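# Turn the odd knob in each row to match

## Task

In the knob box, every row (A1–A4, B1–B4 and so on) has at least three knobs set to one shared mark. Rotate each knob set to a different mark until it matches the rest of its row. Every other knob must still sit at the mark it had at the start when you finish.

## Robot and tools

Robot: two FANUC CRX-5iA six-joint arms, left_arm and right_arm, each ending in a two-finger parallel gripper that opens to 50 mm. Nominal base positions in the scene frame: left_arm near (-0.065, +0.448, 0), right_arm near (+0.003, -0.484, 0), both turned very slightly about z. A camera stand sits behind the arms.

Frame: the scene frame has its origin at table-top height, midway between the nominal bases. +z is up, +x points out over the table, and left_arm is on the +y side. Image left and right do not follow the arm names. Reported end_effector_position (metres) is the point between the finger pads; fingertips reach 17.5 mm past it. end_effector_quat_wxyz is the hand orientation. Fingers point along the gripper's +z and close along its x. A block about 10 cm long juts out toward the gripper's -y and rotates with it. Reported poses can be off by a few cm, more at long reach.

execute_actions(actions, cameras): actions is a list of actions; each action is a list of up to 15 rows, one per 1/30 s step, and a short action repeats its final row. Each row is one flat list of 18 numbers, all in [-1, 1], always covering both arms: left dx, dy, dz, rx, ry, rz, left gripper position, force_limit, speed, then the same nine for the right arm. dx..rz are offsets, not poses: they count from that arm's Hand target as it stood when the action began, along scene-frame axes, and every row counts from that same start. 1.0 equals 0.6 m for dx, dy, dz and 180 degrees for the rotation vector rx, ry, rz (rotation about the Hand target's position). Sending the same offset twice moves twice. All six pose numbers at 0 re-request the current Hand target. Images appear only if actions is empty or cameras names them (["all"] for every camera).

Gripper numbers are settings, not offsets: position +1 fully open, about -0.65 pads touching, -1 to grip (closes until blocked). force_limit: -1 ≈ 20 N, 0 ≈ 102 N, +1 ≈ 185 N per pad. speed: -1 = 20 mm/s, 0 = 85, +1 = 150. To leave a gripper alone, resend its previous three numbers; 0 is a real command. Force and speed changes apply only together with a position change of at least 0.01.

move(target, speed, blend, blocking, cameras): drives both grippers in straight lines. target is one 18-number row (same layout and scale, offsets from each arm's Hand target) or a list of up to 15 such rows, each still measured from the original Hand targets. speed is top path speed in m/s, 0.002 to 1, default 0.25 (turning up to twice that in rad/s), one value or one per target. blend in metres rounds corners; 0 stops at each target. All paths finish together, last at least 0.5 s and are cut at 10 s. No obstacle avoidance. blocking=false returns after about 0.5 s while motion continues. Result adds a move: line, e.g. done, off_target, moving, held, fault, plus limits (paced = pose clipped, held = steps withheld). done means at rest within 3 mm and 2 degrees of the pose; it says nothing about contact.

wait(seconds 0 to 10): the scene runs with the arms holding their commands; returns early if a running move ends. stop(): brakes a running move; fingers keep moving. zoom_image(camera, region [x0, y0, x1, y1] in pixels, at most 504 by 504) enlarges part of the latest image of cam_head_left, cam_head_right, cam_high, cam_low, cam_left_wrist or cam_right_wrist (all 896x504). read_manual(section="licences") only returns licence text. finished_scene(scene) ends the current scene by number; call nothing after it in that reply.

Control behaviour: each step the commanded pose is clamped to within 70 mm and 16 degrees of the measured gripper pose, then solved by damped inverse kinematics. Hand target in a result is the last commanded pose after that clamp; grippers often rest a little short, and the next command (even zeros) asks again. Send the remaining gap as an offset if needed. To end a push, command the target back beyond the gripper. A clearance check holds commands that would bring the arms too close (fingers excepted), but contact can still happen.

Result lines: Hand target, end_effector pose, Joint velocities (may read within noise or be omitted), Tool commands, object_status (0 moving, 1 blocked while opening, 2 blocked while closing = holding, 3 reached position or pads met), position_measured in counts (opening ≈ (250 - counts) × 0.202 mm), Flange force along gripper x y z (noisy, includes held weight; no reading near singular poses), and MOTOR HOT or fault lines.

Avoid: a contact torque at a joint's limit (150 N m for the three large joints, 37.6 for the wrist joints) or 150 N of outside force stops that arm for 10 s; release the grip first if it pins the arm. The arms are stiff, so aiming even slightly past a firm surface can fault; approach knobs slowly and aim just at contact. Never let the grippers press on or close onto each other. Do not hit fixed or heavy things hard, drop objects, release moving parts, or leave anything off the table. Long stretched-out holds or pushing at unreachable poses heat motors and can brake an arm for 30 to 60 s. Turning a knob: centre the open gripper over it, close with -1, check object_status 2, rotate with rz, then open and lift clear.

Each tool is called after ">>>" as name([rows], argument=value, ...), one row to a line, values as JSON.

## Session

>>> execute_actions(actions=[])

Scene clock: 0.00 s.
left_arm: end_effector_position=(+0.1790, -0.1054, +0.1641) position_measured=3 object_status=3 end_effector_quat_wxyz=(+0.142, +0.535, +0.596, -0.582) | right_arm: end_effector_position=(+0.1883, -0.6763, +0.1324) position_measured=3 object_status=3 end_effector_quat_wxyz=(-0.124, +0.753, +0.563, +0.318)
Joint positions: left_arm=[-0.595 0.394 -0.662 1.549 -1.253 -0.432] | right_arm=[-1.03 -0.049 -0.411 -0.595 -1.589 0.884]
Joint velocities: within noise
Flange force (N): no reading
Hand target: left_arm +0.1790, -0.1054, +0.1641; +0.142, +0.535, +0.596, -0.582 | right_arm +0.1883, -0.6763, +0.1324; -0.124, +0.753, +0.563, +0.318
Tool commands: left_gripper/position=+1.0 left_gripper/force_limit=+1.0 left_gripper/speed=+1.0 right_gripper/position=+1.0 right_gripper/force_limit=+1.0 right_gripper/speed=+1.0
camera_calibration:
cam_left_wrist: T_world_to_cam=[[-0.392141, 0.470076, -0.79073, 0.260626], [0.90506, 0.0433537, -0.423068, -0.0659949], [-0.164593, -0.881561, -0.442448, 0.142938], [0, 0, 0, 1]] pos_world=[0.185458, 0.00635582, 0.241407]
cam_right_wrist: T_world_to_cam=[[0.160337, 0.766586, 0.621802, 0.41345], [0.772142, -0.489837, 0.404791, -0.505321], [0.614889, 0.415216, -0.670453, 0.384309], [0, 0, 0, 1]] pos_world=[0.0875815, -0.724042, 0.205126]

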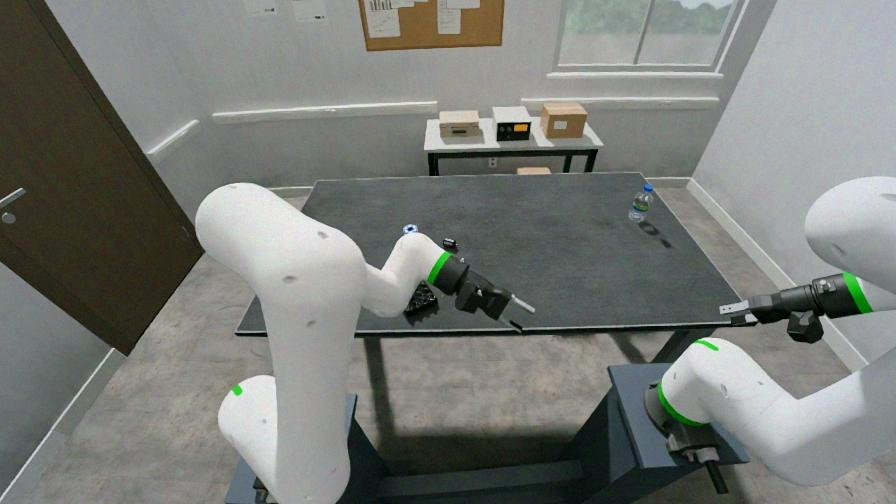

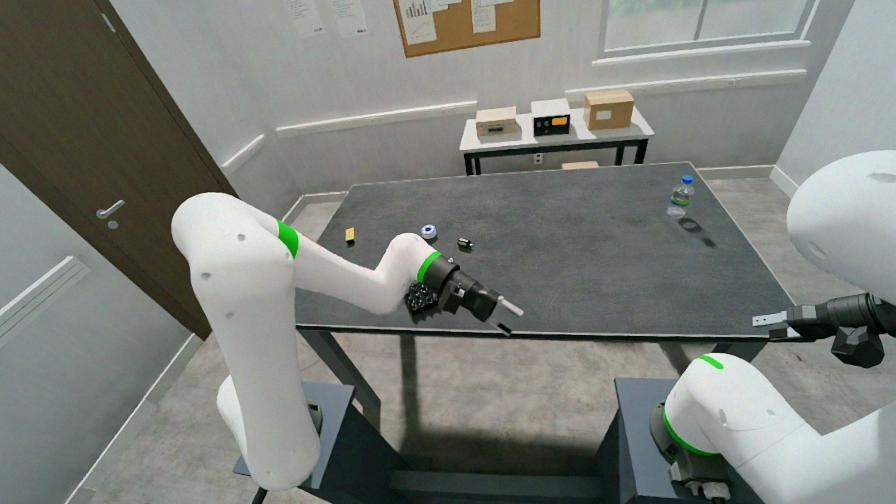

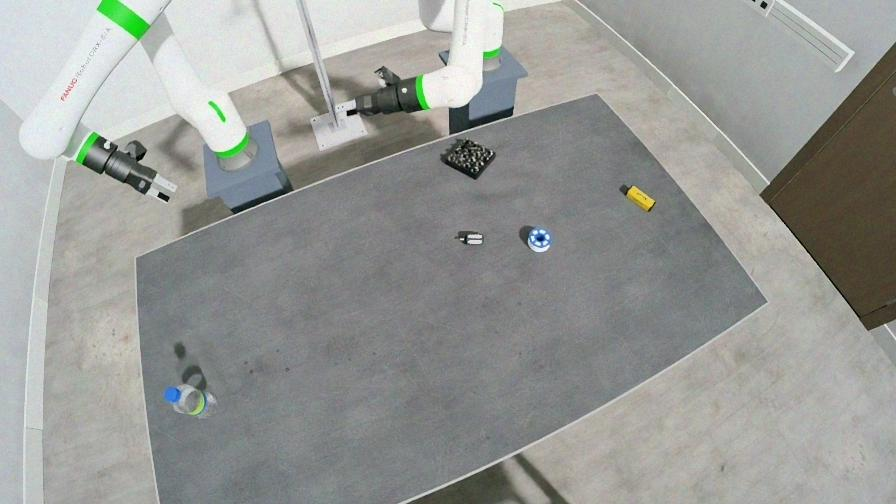

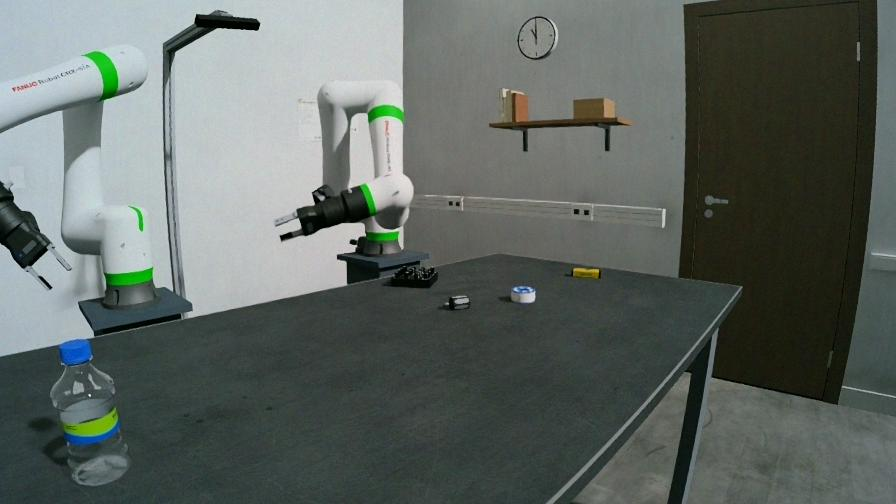

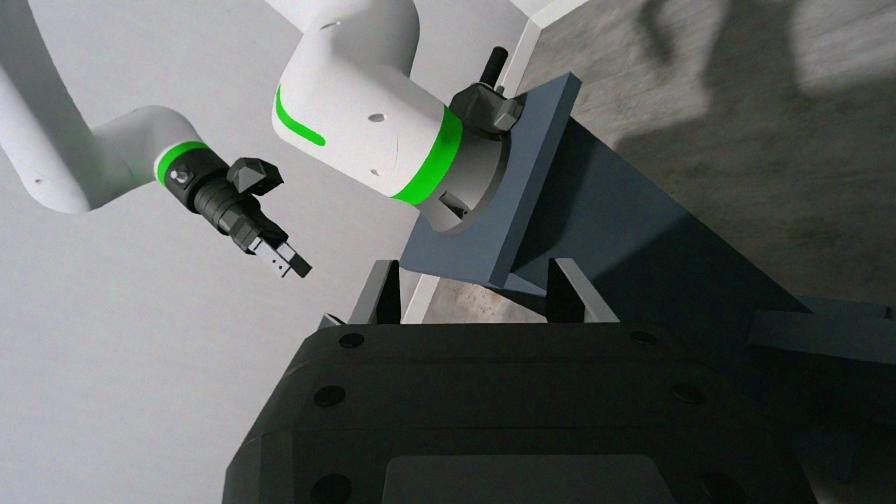

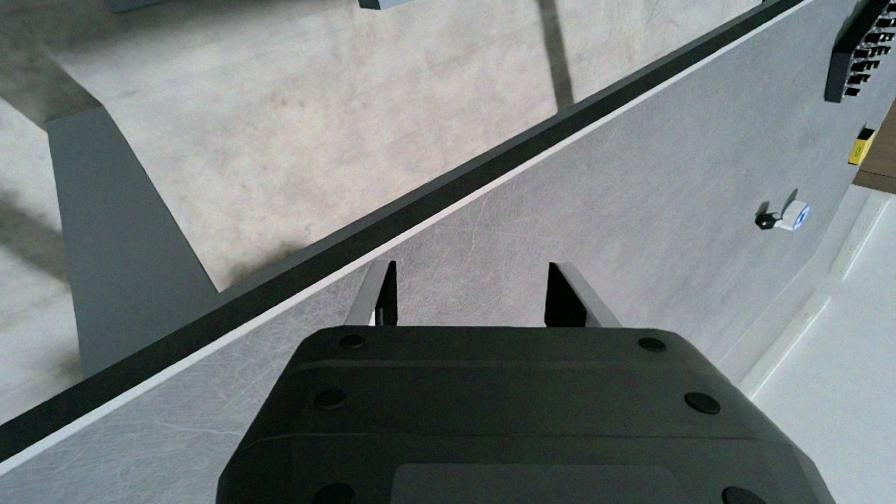

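>>> zoom_image(camera="cam_high", region=[430, 125, 510, 185])

>>> zoom_image(camera="cam_head_right", region=[380, 265, 480, 335])

Scaled by 6.300 from the camera's 896x504 image, which has a finer 1280x720 frame.

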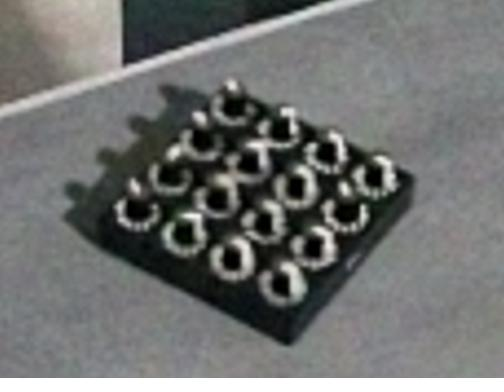

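Scaled by 5.040 from the camera's 896x504 image, which has a finer 1280x720 frame.

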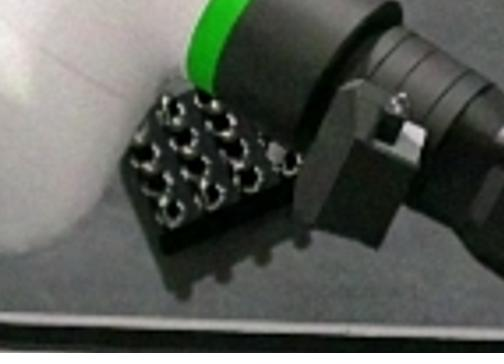

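>>> move(target=[0.252,0.437,0.16,0.349,-0.212,-0.029,-0.1,-0.8,-0.5,0,0,0,0,0,0,1,1,1], cameras=["cam_left_wrist","cam_head_right"])

Scene clock: 12.57 s.
left_arm: end_effector_position=(+0.3302, +0.1568, +0.2601) position_measured=167 object_status=3 end_effector_quat_wxyz=(+0.001, +0.706, +0.708, -0.001) | right_arm: end_effector_position=(+0.1883, -0.6763, +0.1324) position_measured=3 object_status=3 end_effector_quat_wxyz=(-0.124, +0.753, +0.563, +0.318)
Joint positions: left_arm=[-0.327 0.107 0.065 0.002 -1.528 0.368] | right_arm=[-1.03 -0.049 -0.411 -0.595 -1.589 0.884]
Flange force (N): left_arm=[0.5 2.7 -1.1] | right_arm=[1.9 3.0 -2.7]
Hand target: left_arm +0.3302, +0.1568, +0.2601; +0.001, +0.706, +0.708, -0.001 | right_arm +0.1883, -0.6763, +0.1324; -0.124, +0.753, +0.563, +0.318
Off the commanded pose: left_arm 0.000 m, 0 deg | right_arm 0.000 m, 0 deg.
move: done
camera_calibration:
cam_left_wrist: T_world_to_cam=[[-0.00504684, 0.99997, -0.0058202, -0.142508], [0.945054, 0.00667205, 0.326847, -0.376068], [0.326876, -0.00385085, -0.945059, 0.272256], [0, 0, 0, 1]] pos_world=[0.265691, 0.146061, 0.379385]
Images, in order (width x height): cam_head_right 896x504, cam_left_wrist 896x504.

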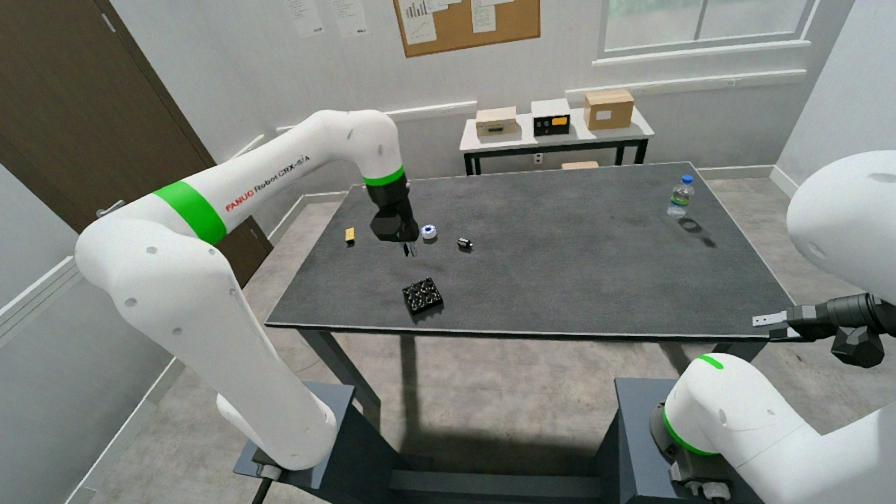

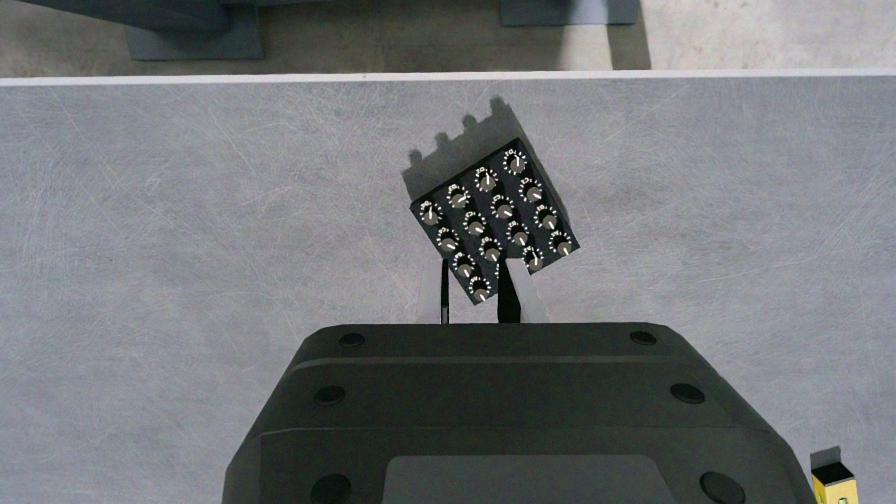

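>>> zoom_image(camera="cam_left_wrist", region=[390, 120, 600, 320])

>>> move(target=[-0.117,0.03,-0.10,0,0,0,0,0,0,-0.1,-0.8,-0.5,0,0,0,0,0,0], cameras=[], speed=0.002, blocking=false)

>>> stop()

Scaled by 2.400 from the camera's 896x504 image, which has a finer 1280x720 frame.

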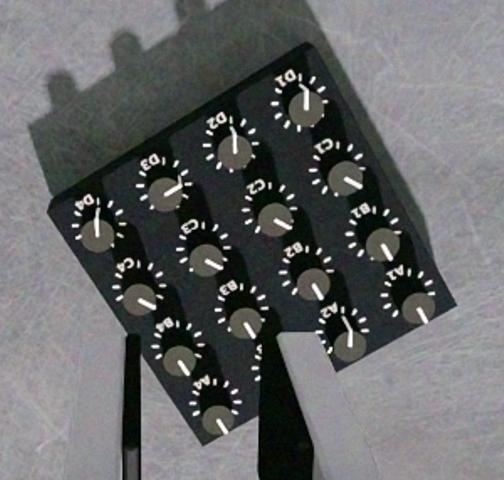

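Scene clock: 15.73 s.
left_arm: end_effector_position=(+0.3301, +0.1568, +0.2600) position_measured=152 object_status=3 end_effector_quat_wxyz=(+0.001, +0.706, +0.708, -0.001) | right_arm: end_effector_position=(+0.1882, -0.6771, +0.1319) position_measured=152 object_status=0 end_effector_quat_wxyz=(-0.124, +0.753, +0.563, +0.318)
Joint positions: left_arm=[-0.327 0.107 0.064 0.002 -1.528 0.368] | right_arm=[-1.031 -0.046 -0.41 -0.595 -1.588 0.886]
Flange force (N): left_arm=[-0.6 3.6 -2.1] | right_arm=[3.6 -0.9 1.0]
Hand target: left_arm +0.3301, +0.1568, +0.2600; +0.001, +0.706, +0.708, -0.001 | right_arm +0.1882, -0.6772, +0.1319; -0.124, +0.753, +0.563, +0.318
Tool commands: left_gripper/position=+0.0 left_gripper/force_limit=+0.0 left_gripper/speed=+0.0 right_gripper/position=+0.0 right_gripper/force_limit=+0.0 right_gripper/speed=+0.0
Off the commanded pose: left_arm 0.094 m, 0 deg | right_arm 0.568 m, 0 deg.
move: running
No camera images: "cameras" was empty.

Scene clock: 15.97 s.
left_arm: end_effector_position=(+0.3301, +0.1568, +0.2600) position_measured=152 object_status=3 end_effector_quat_wxyz=(+0.001, +0.706, +0.708, -0.001) | right_arm: end_effector_position=(+0.1882, -0.6772, +0.1319) position_measured=152 object_status=3 end_effector_quat_wxyz=(-0.124, +0.753, +0.563, +0.318)
Joint positions: left_arm=[-0.327 0.107 0.064 0.002 -1.527 0.368] | right_arm=[-1.031 -0.046 -0.41 -0.595 -1.588 0.886]
Joint velocities: within noise
Flange force (N): left_arm=[-0.9 3.3 -1.4] | right_arm=[1.3 3.1 -2.5]
Hand target: left_arm +0.3301, +0.1568, +0.2600; +0.001, +0.706, +0.708, -0.001 (not the last commanded pose) | right_arm +0.1882, -0.6772, +0.1319; -0.124, +0.753, +0.563, +0.318 (not the last commanded pose)
Tool commands: left_gripper/position=+0.0 left_gripper/force_limit=+0.0 left_gripper/speed=+0.0 right_gripper/position=+0.0 right_gripper/force_limit=+0.0 right_gripper/speed=+0.0
Off the commanded pose: left_arm 0.094 m, 0 deg | right_arm 0.568 m, 0 deg.
earlier move: stopped

>>> move(target=[0.102,0.047,-0.2,0,0,0,-0.1,-0.8,-0.5,0,0,0,0,0,0,0,0,0], cameras=["cam_left_wrist"])

>>> zoom_image(camera="cam_left_wrist", region=[300, 20, 600, 330])

Scene clock: 31.40 s.
left_arm: end_effector_position=(+0.3913, +0.1850, +0.1400) position_measured=167 object_status=3 end_effector_quat_wxyz=(+0.001, +0.706, +0.708, -0.001) | right_arm: end_effector_position=(+0.1882, -0.6772, +0.1319) position_measured=152 object_status=3 end_effector_quat_wxyz=(-0.124, +0.753, +0.563, +0.318)
Joint positions: left_arm=[-0.233 0.246 -0.057 0.002 -1.267 0.274] | right_arm=[-1.031 -0.046 -0.41 -0.595 -1.588 0.886]
Flange force (N): left_arm=[-0.4 3.6 0.3] | right_arm=[1.3 2.9 -2.5]
Hand target: left_arm +0.3913, +0.1850, +0.1400; +0.001, +0.706, +0.708, -0.001 | right_arm +0.1882, -0.6772, +0.1319; -0.124, +0.753, +0.563, +0.318
Off the commanded pose: left_arm 0.000 m, 0 deg | right_arm 0.000 m, 0 deg.
move: done
camera_calibration:
cam_left_wrist: T_world_to_cam=[[-0.00504684, 0.99997, -0.0058202, -0.171198], [0.945054, 0.00667205, 0.326847, -0.394745], [0.326876, -0.00385085, -0.945059, 0.138891], [0, 0, 0, 1]] pos_world=[0.326791, 0.174361, 0.259285]
Images, in order (width x height): cam_left_wrist 896x504.

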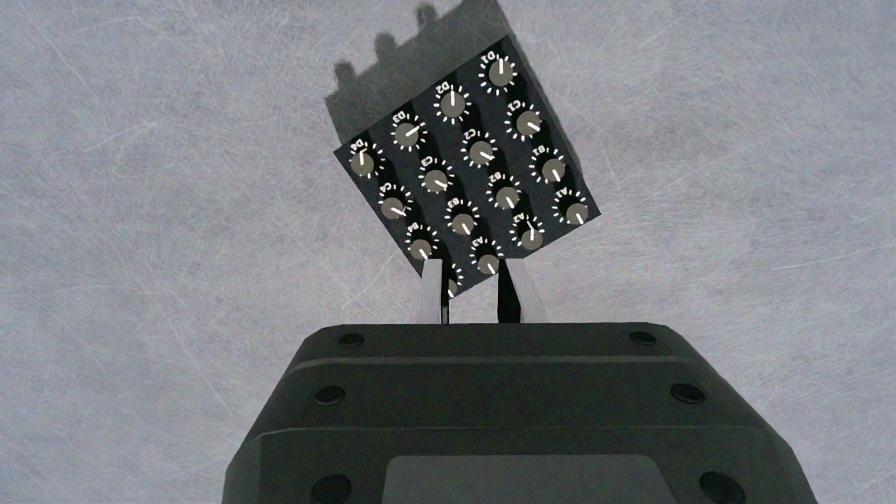

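Scaled by 1.626 from the camera's 896x504 image, which has a finer 1280x720 frame.

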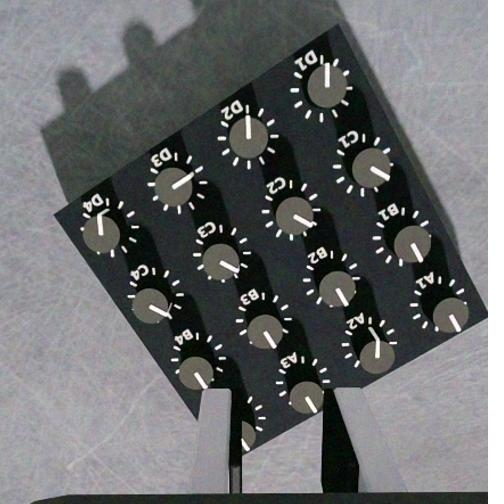

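>>> zoom_image(camera="cam_left_wrist", region=[470, 150, 610, 280])

>>> zoom_image(camera="cam_left_wrist", region=[330, 50, 530, 190])

Scaled by 3.600 from the camera's 896x504 image, which has a finer 1280x720 frame.

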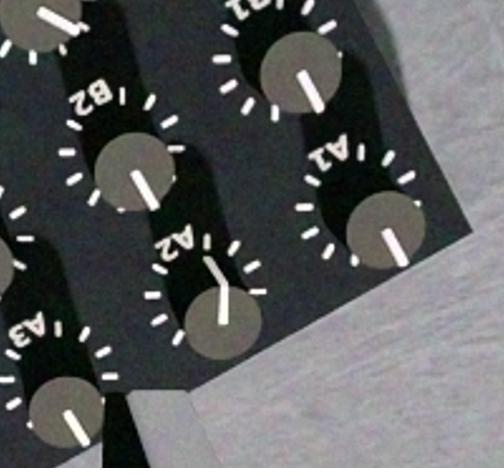

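Scaled by 2.520 from the camera's 896x504 image, which has a finer 1280x720 frame.

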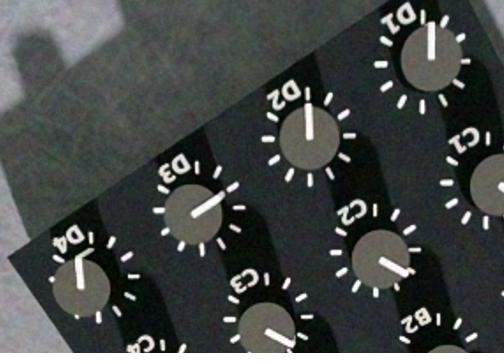

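>>> move(target=[-0.0813,-0.053,-0.1167,0,0,0.0994,-0.05,-0.8,-0.5,0,0,0,0,0,0,0,0,0], cameras=["cam_left_wrist"])

>>> zoom_image(camera="cam_left_wrist", region=[370, 140, 570, 330])

Scene clock: 58.23 s.
left_arm: end_effector_position=(+0.3426, +0.1532, +0.0700) position_measured=160 object_status=3 end_effector_quat_wxyz=(+0.001, +0.588, +0.809, -0.001) | right_arm: end_effector_position=(+0.1882, -0.6772, +0.1319) position_measured=152 object_status=3 end_effector_quat_wxyz=(-0.124, +0.753, +0.563, +0.318)
Joint positions: left_arm=[-0.325 0.256 -0.221 0.002 -1.093 0.678] | right_arm=[-1.031 -0.046 -0.41 -0.595 -1.588 0.886]
Flange force (N): left_arm=[-0.6 2.2 0.0] | right_arm=[1.0 2.4 -2.4]
Hand target: left_arm +0.3425, +0.1532, +0.0700; +0.001, +0.588, +0.809, -0.001 | right_arm +0.1882, -0.6772, +0.1319; -0.124, +0.753, +0.563, +0.318
Off the commanded pose: left_arm 0.000 m, 0 deg | right_arm 0.000 m, 0 deg.
move: done
camera_calibration:
cam_left_wrist: T_world_to_cam=[[-0.312047, 0.950048, -0.00586234, -0.0271863], [0.89728, 0.296732, 0.326861, -0.353692], [0.312273, 0.0967359, -0.945054, 0.0781298], [0, 0, 0, 1]] pos_world=[0.28448, 0.123222, 0.189286]
Images, in order (width x height): cam_left_wrist 896x504.

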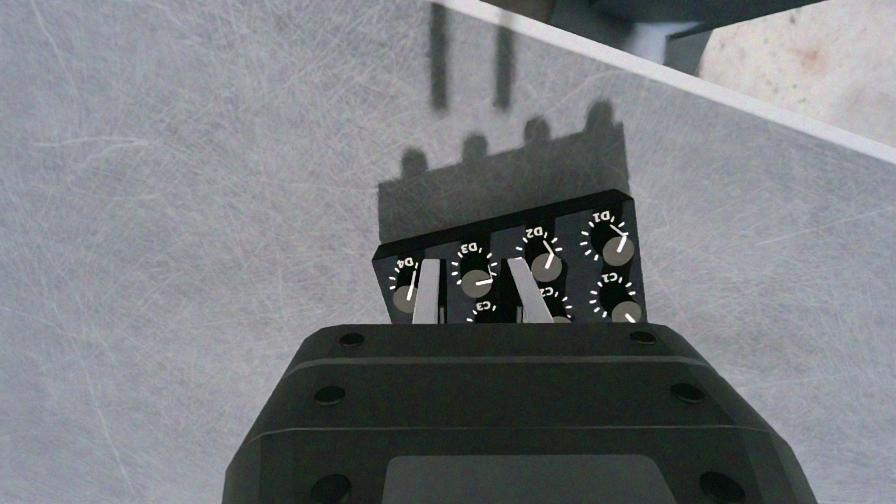

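Scaled by 2.520 from the camera's 896x504 image, which has a finer 1280x720 frame.

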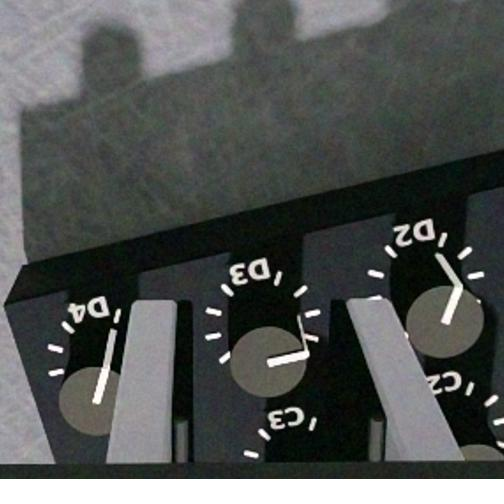

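>>> move(target=[0.0023,0.0033,-0.03,0,0,0,-0.05,-0.8,-0.5,0,0,0,0,0,0,0,0,0], cameras=["cam_left_wrist"], speed=0.03)

>>> zoom_image(camera="cam_left_wrist", region=[370, 140, 570, 330])

Scene clock: 66.67 s.
left_arm: end_effector_position=(+0.3439, +0.1552, +0.0520) position_measured=160 object_status=3 end_effector_quat_wxyz=(+0.001, +0.588, +0.809, -0.001) | right_arm: end_effector_position=(+0.1882, -0.6772, +0.1319) position_measured=152 object_status=3 end_effector_quat_wxyz=(-0.124, +0.753, +0.563, +0.318)
Joint positions: left_arm=[-0.32 0.277 -0.242 0.002 -1.051 0.673] | right_arm=[-1.031 -0.046 -0.41 -0.595 -1.588 0.886]
Flange force (N): left_arm=[-2.0 3.6 0.1] | right_arm=[1.7 2.9 -2.6]
Hand target: left_arm +0.3439, +0.1552, +0.0520; +0.001, +0.588, +0.809, -0.001 | right_arm +0.1882, -0.6772, +0.1319; -0.124, +0.753, +0.563, +0.318
Off the commanded pose: left_arm 0.000 m, 0 deg | right_arm 0.000 m, 0 deg.
move: done
camera_calibration:
cam_left_wrist: T_world_to_cam=[[-0.311962, 0.950077, -0.00583047, -0.0288201], [0.89731, 0.296641, 0.326862, -0.349565], [0.312273, 0.0967365, -0.945054, 0.0605193], [0, 0, 0, 1]] pos_world=[0.285779, 0.125222, 0.171285]
Images, in order (width x height): cam_left_wrist 896x504.

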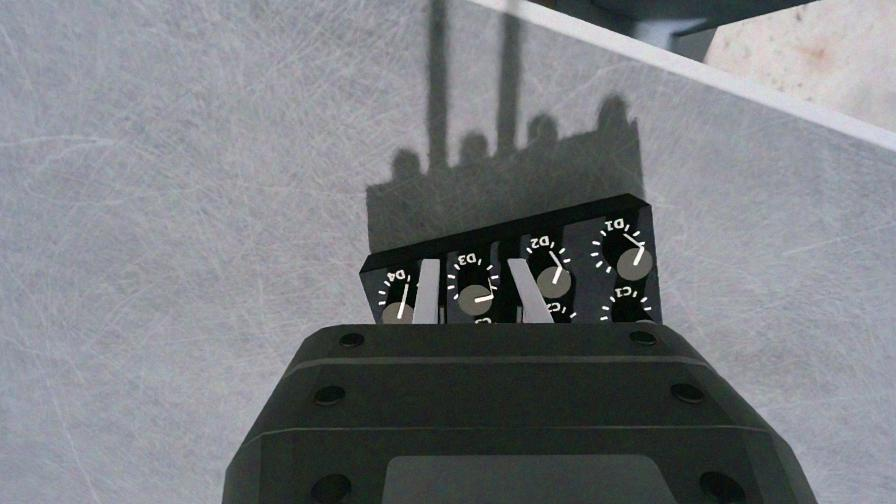

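Scaled by 2.520 from the camera's 896x504 image, which has a finer 1280x720 frame.

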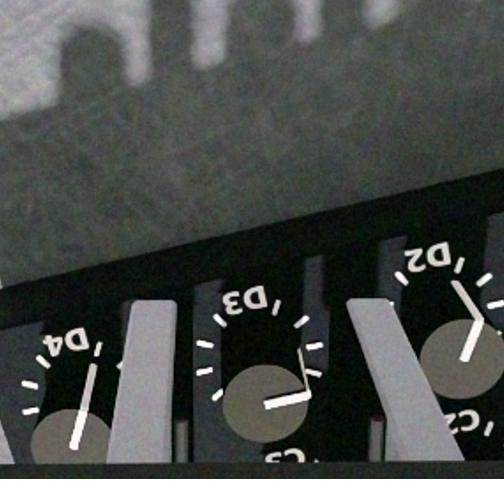

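>>> move([
  [0,0,-0.0067,0,0,0,-0.05,-0.8,-1,0,0,0,0,0,0,0,0,0],
  [0,0,-0.0067,0,0,0,-1,-0.8,-1,0,0,0,0,0,0,0,0,0],
], cameras=["cam_left_wrist"], speed=0.03)

Scene clock: 71.47 s.
left_arm: end_effector_position=(+0.3439, +0.1552, +0.0479) position_measured=200 object_status=2 end_effector_quat_wxyz=(+0.001, +0.588, +0.809, -0.001) | right_arm: end_effector_position=(+0.1882, -0.6772, +0.1319) position_measured=152 object_status=3 end_effector_quat_wxyz=(-0.124, +0.753, +0.563, +0.318)
Joint positions: left_arm=[-0.32 0.282 -0.246 0.002 -1.042 0.673] | right_arm=[-1.031 -0.046 -0.41 -0.595 -1.588 0.886]
Flange force (N): left_arm=[-0.6 3.7 0.3] | right_arm=[2.0 3.2 -1.6]
Hand target: left_arm +0.3439, +0.1552, +0.0480; +0.001, +0.588, +0.809, -0.001 | right_arm +0.1882, -0.6772, +0.1319; -0.124, +0.753, +0.563, +0.318
Off the commanded pose: left_arm 0.000 m, 0 deg | right_arm 0.000 m, 0 deg.
move: done
camera_calibration:
cam_left_wrist: T_world_to_cam=[[-0.312057, 0.950045, -0.00583291, -0.0288115], [0.897308, 0.296741, 0.326776, -0.348256], [0.312183, 0.0967389, -0.945084, 0.0567696], [0, 0, 0, 1]] pos_world=[0.28578, 0.125222, 0.167286]
Images, in order (width x height): cam_left_wrist 896x504.

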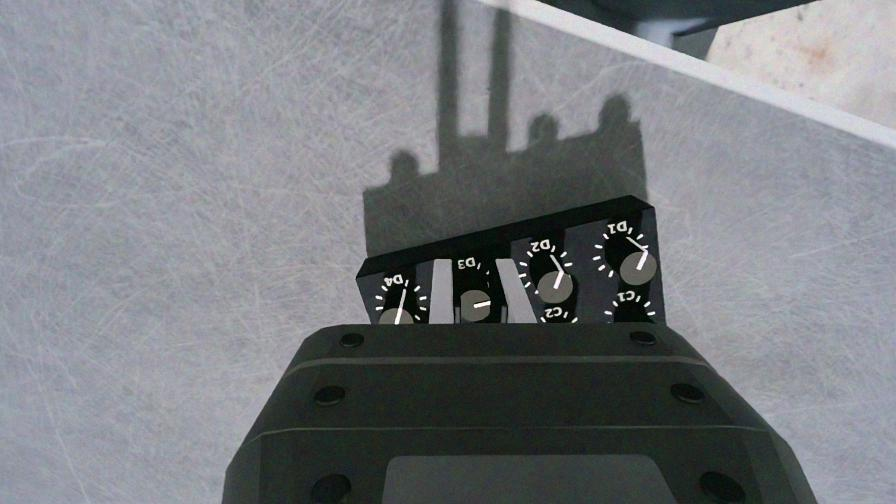

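>>> move([
  [0,0,0,0,0,0.3333,-1,-0.8,-1,0,0,0,0,0,0,0,0,0],
  [0,0,0,0,0,0.3333,-0.1,-0.8,-1,0,0,0,0,0,0,0,0,0],
  [0,0,0.05,0,0,0.3333,-0.1,-0.8,-1,0,0,0,0,0,0,0,0,0],
  [-0.03,0,0.17,0,0,0.0994,-0.1,-0.8,-1,0,0,0,0,0,0,0,0,0],
], cameras=["cam_left_wrist"], speed=[0.3,0.1,0.1,0.3])

>>> zoom_image(camera="cam_left_wrist", region=[330, 100, 630, 330])

Scene clock: 79.83 s.
left_arm: end_effector_position=(+0.3259, +0.1552, +0.1500) position_measured=167 object_status=3 end_effector_quat_wxyz=(+0.001, +0.455, +0.891, -0.001) | right_arm: end_effector_position=(+0.1882, -0.6772, +0.1319) position_measured=152 object_status=3 end_effector_quat_wxyz=(-0.124, +0.753, +0.563, +0.318)
Joint positions: left_arm=[-0.334 0.146 -0.153 0.002 -1.271 0.999] | right_arm=[-1.031 -0.046 -0.41 -0.595 -1.588 0.886]
Flange force (N): left_arm=[-1.6 2.0 -0.5] | right_arm=[0.8 3.2 -1.5]
Hand target: left_arm +0.3259, +0.1552, +0.1500; +0.001, +0.455, +0.891, -0.001 | right_arm +0.1882, -0.6772, +0.1319; -0.124, +0.753, +0.563, +0.318
Off the commanded pose: left_arm 0.000 m, 0 deg | right_arm 0.000 m, 0 deg.
move: done
camera_calibration:
cam_left_wrist: T_world_to_cam=[[-0.588796, 0.808261, -0.00583286, 0.0784538], [0.762772, 0.558017, 0.326795, -0.36217], [0.26739, 0.187966, -0.945077, 0.159217], [0, 0, 0, 1]] pos_world=[0.279873, 0.108758, 0.269286]
Images, in order (width x height): cam_left_wrist 896x504.

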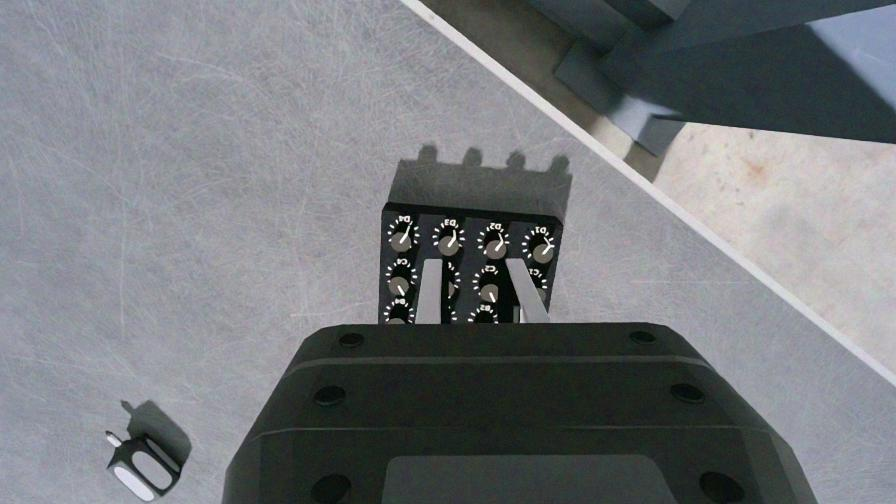

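Scaled by 1.680 from the camera's 896x504 image, which has a finer 1280x720 frame.

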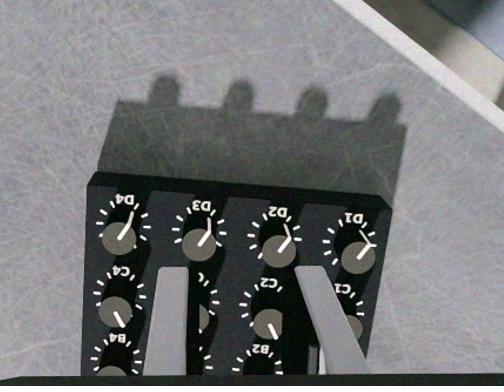

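>>> move(target=[0.1168,0.1088,-0.1333,0,0,-0.0994,-0.05,-0.8,-0.5,0,0,0,0,0,0,0,0,0], cameras=["cam_left_wrist"])

>>> zoom_image(camera="cam_left_wrist", region=[370, 140, 570, 330])

Scene clock: 83.97 s.
left_arm: end_effector_position=(+0.3960, +0.2205, +0.0700) position_measured=160 object_status=3 end_effector_quat_wxyz=(+0.001, +0.588, +0.809, -0.001) | right_arm: end_effector_position=(+0.1882, -0.6772, +0.1319) position_measured=152 object_status=3 end_effector_quat_wxyz=(-0.124, +0.753, +0.563, +0.318)
Joint positions: left_arm=[-0.163 0.281 -0.189 0.002 -1.1 0.516] | right_arm=[-1.031 -0.046 -0.41 -0.595 -1.588 0.886]
Flange force (N): left_arm=[-1.8 3.9 0.3] | right_arm=[0.8 2.8 -2.4]
Hand target: left_arm +0.3960, +0.2205, +0.0700; +0.001, +0.588, +0.809, -0.001 | right_arm +0.1882, -0.6772, +0.1319; -0.124, +0.753, +0.563, +0.318
Off the commanded pose: left_arm 0.000 m, 0 deg | right_arm 0.000 m, 0 deg.
move: done
camera_calibration:
cam_left_wrist: T_world_to_cam=[[-0.311972, 0.950074, -0.00580119, -0.0744084], [0.897338, 0.29665, 0.326777, -0.421535], [0.312183, 0.0967395, -0.945084, 0.0549892], [0, 0, 0, 1]] pos_world=[0.337879, 0.190422, 0.189286]
Images, in order (width x height): cam_left_wrist 896x504.

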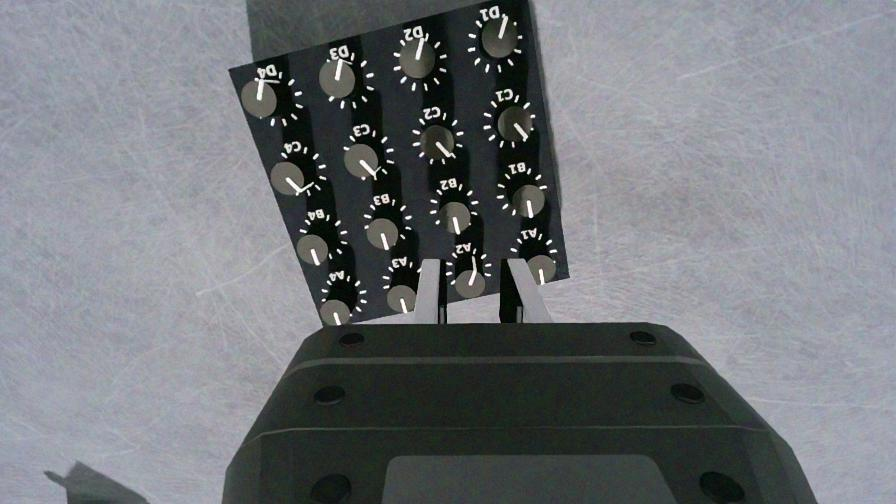

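Scaled by 2.520 from the camera's 896x504 image, which has a finer 1280x720 frame.

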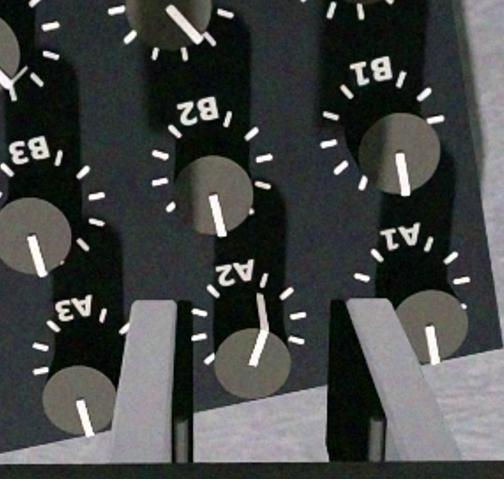

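>>> move([
  [0.0037,-0.0005,-0.0367,0,0,0,-0.05,-0.8,-1,0,0,0,0,0,0,0,0,0],
  [0.0037,-0.0005,-0.0367,0,0,0,-1,-0.8,-1,0,0,0,0,0,0,0,0,0],
], speed=0.03)

>>> move([
  [0,0,0,0,0,-0.8333,-1,-0.8,-1,0,0,0,0,0,0,0,0,0],
  [0,0,0,0,0,-0.8333,-0.1,-0.8,-1,0,0,0,0,0,0,0,0,0],
  [0,0,0.05,0,0,-0.8333,-0.1,-0.8,-1,0,0,0,0,0,0,0,0,0],
], speed=[0.4,0.1,0.1])

>>> move(target=[0.0,0,0.1,0,0,0.8333,-0.1,-0.8,-1,0,0,0,0,0,0,0,0,0], cameras=["cam_left_wrist"], speed=0.5)

>>> zoom_image(camera="cam_left_wrist", region=[270, 80, 570, 330])

Scene clock: 92.57 s.
left_arm: end_effector_position=(+0.3982, +0.2202, +0.0480) position_measured=200 object_status=2 end_effector_quat_wxyz=(+0.001, +0.588, +0.809, -0.001) | right_arm: end_effector_position=(+0.1882, -0.6772, +0.1319) position_measured=152 object_status=3 end_effector_quat_wxyz=(-0.124, +0.753, +0.563, +0.318)
Joint positions: left_arm=[-0.162 0.312 -0.206 0.003 -1.052 0.515] | right_arm=[-1.031 -0.046 -0.41 -0.595 -1.588 0.886]
Flange force (N): left_arm=[0.8 3.3 0.0] | right_arm=[1.6 3.3 -2.2]
Hand target: left_arm +0.3982, +0.2202, +0.0480; +0.001, +0.588, +0.809, -0.001 | right_arm +0.1882, -0.6772, +0.1319; -0.124, +0.753, +0.563, +0.318
Off the commanded pose: left_arm 0.000 m, 0 deg | right_arm 0.000 m, 0 deg.
move: done

Scene clock: 97.67 s.
left_arm: end_effector_position=(+0.3982, +0.2202, +0.0780) position_measured=167 object_status=3 end_effector_quat_wxyz=(-0.001, +0.934, -0.358, -0.001) | right_arm: end_effector_position=(+0.1882, -0.6772, +0.1319) position_measured=152 object_status=3 end_effector_quat_wxyz=(-0.124, +0.753, +0.563, +0.318)
Joint positions: left_arm=[-0.165 0.28 -0.169 -0.002 -1.124 -2.098] | right_arm=[-1.031 -0.046 -0.41 -0.595 -1.588 0.886]
Flange force (N): left_arm=[2.0 -2.3 0.6] | right_arm=[1.6 2.6 -2.9]
Hand target: left_arm +0.3982, +0.2202, +0.0780; -0.001, +0.934, -0.358, -0.001 | right_arm +0.1882, -0.6772, +0.1319; -0.124, +0.753, +0.563, +0.318
Off the commanded pose: left_arm 0.000 m, 0 deg | right_arm 0.000 m, 0 deg.
move: done

Scene clock: 100.83 s.
left_arm: end_effector_position=(+0.3982, +0.2202, +0.1380) position_measured=167 object_status=3 end_effector_quat_wxyz=(+0.001, +0.588, +0.809, -0.001) | right_arm: end_effector_position=(+0.1882, -0.6772, +0.1319) position_measured=152 object_status=3 end_effector_quat_wxyz=(-0.124, +0.753, +0.563, +0.318)
Joint positions: left_arm=[-0.162 0.222 -0.091 0.002 -1.256 0.516] | right_arm=[-1.031 -0.046 -0.41 -0.595 -1.588 0.886]
Flange force (N): left_arm=[-1.1 3.9 -0.3] | right_arm=[1.1 2.7 -2.5]
Hand target: left_arm +0.3982, +0.2202, +0.1380; +0.001, +0.588, +0.809, -0.001 | right_arm +0.1882, -0.6772, +0.1319; -0.124, +0.753, +0.563, +0.318
Off the commanded pose: left_arm 0.000 m, 0 deg | right_arm 0.000 m, 0 deg.
move: done
camera_calibration:
cam_left_wrist: T_world_to_cam=[[-0.312047, 0.950048, -0.00586234, -0.0730911], [0.89728, 0.296732, 0.326861, -0.445688], [0.312273, 0.0967359, -0.945054, 0.11855], [0, 0, 0, 1]] pos_world=[0.34008, 0.190222, 0.257286]
Images, in order (width x height): cam_left_wrist 896x504.

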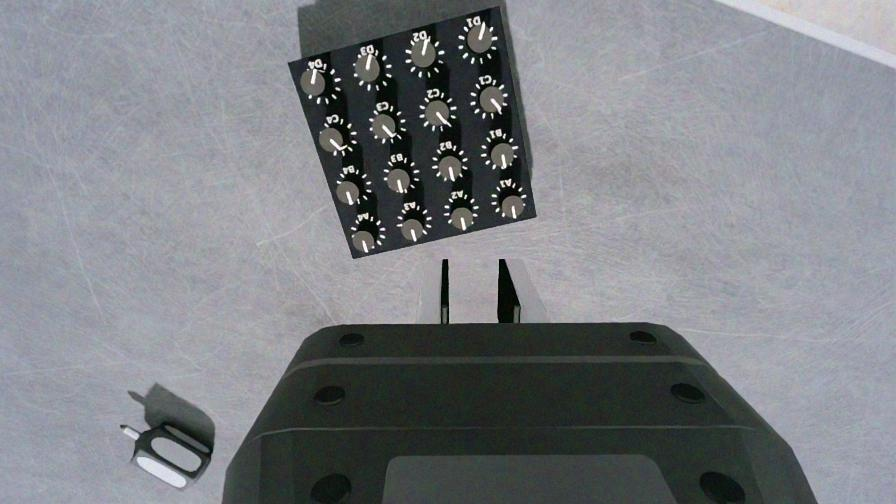

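Scaled by 1.680 from the camera's 896x504 image, which has a finer 1280x720 frame.

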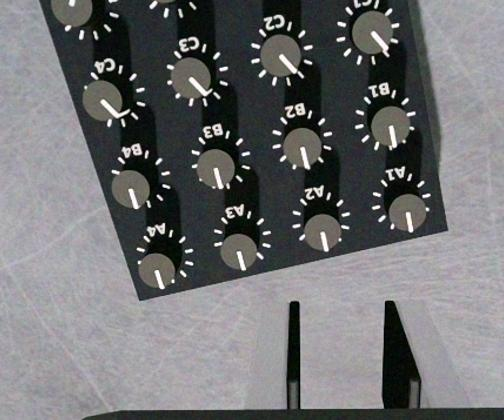

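>>> finished_scene(scene=2)

The scene is finished: the task was done.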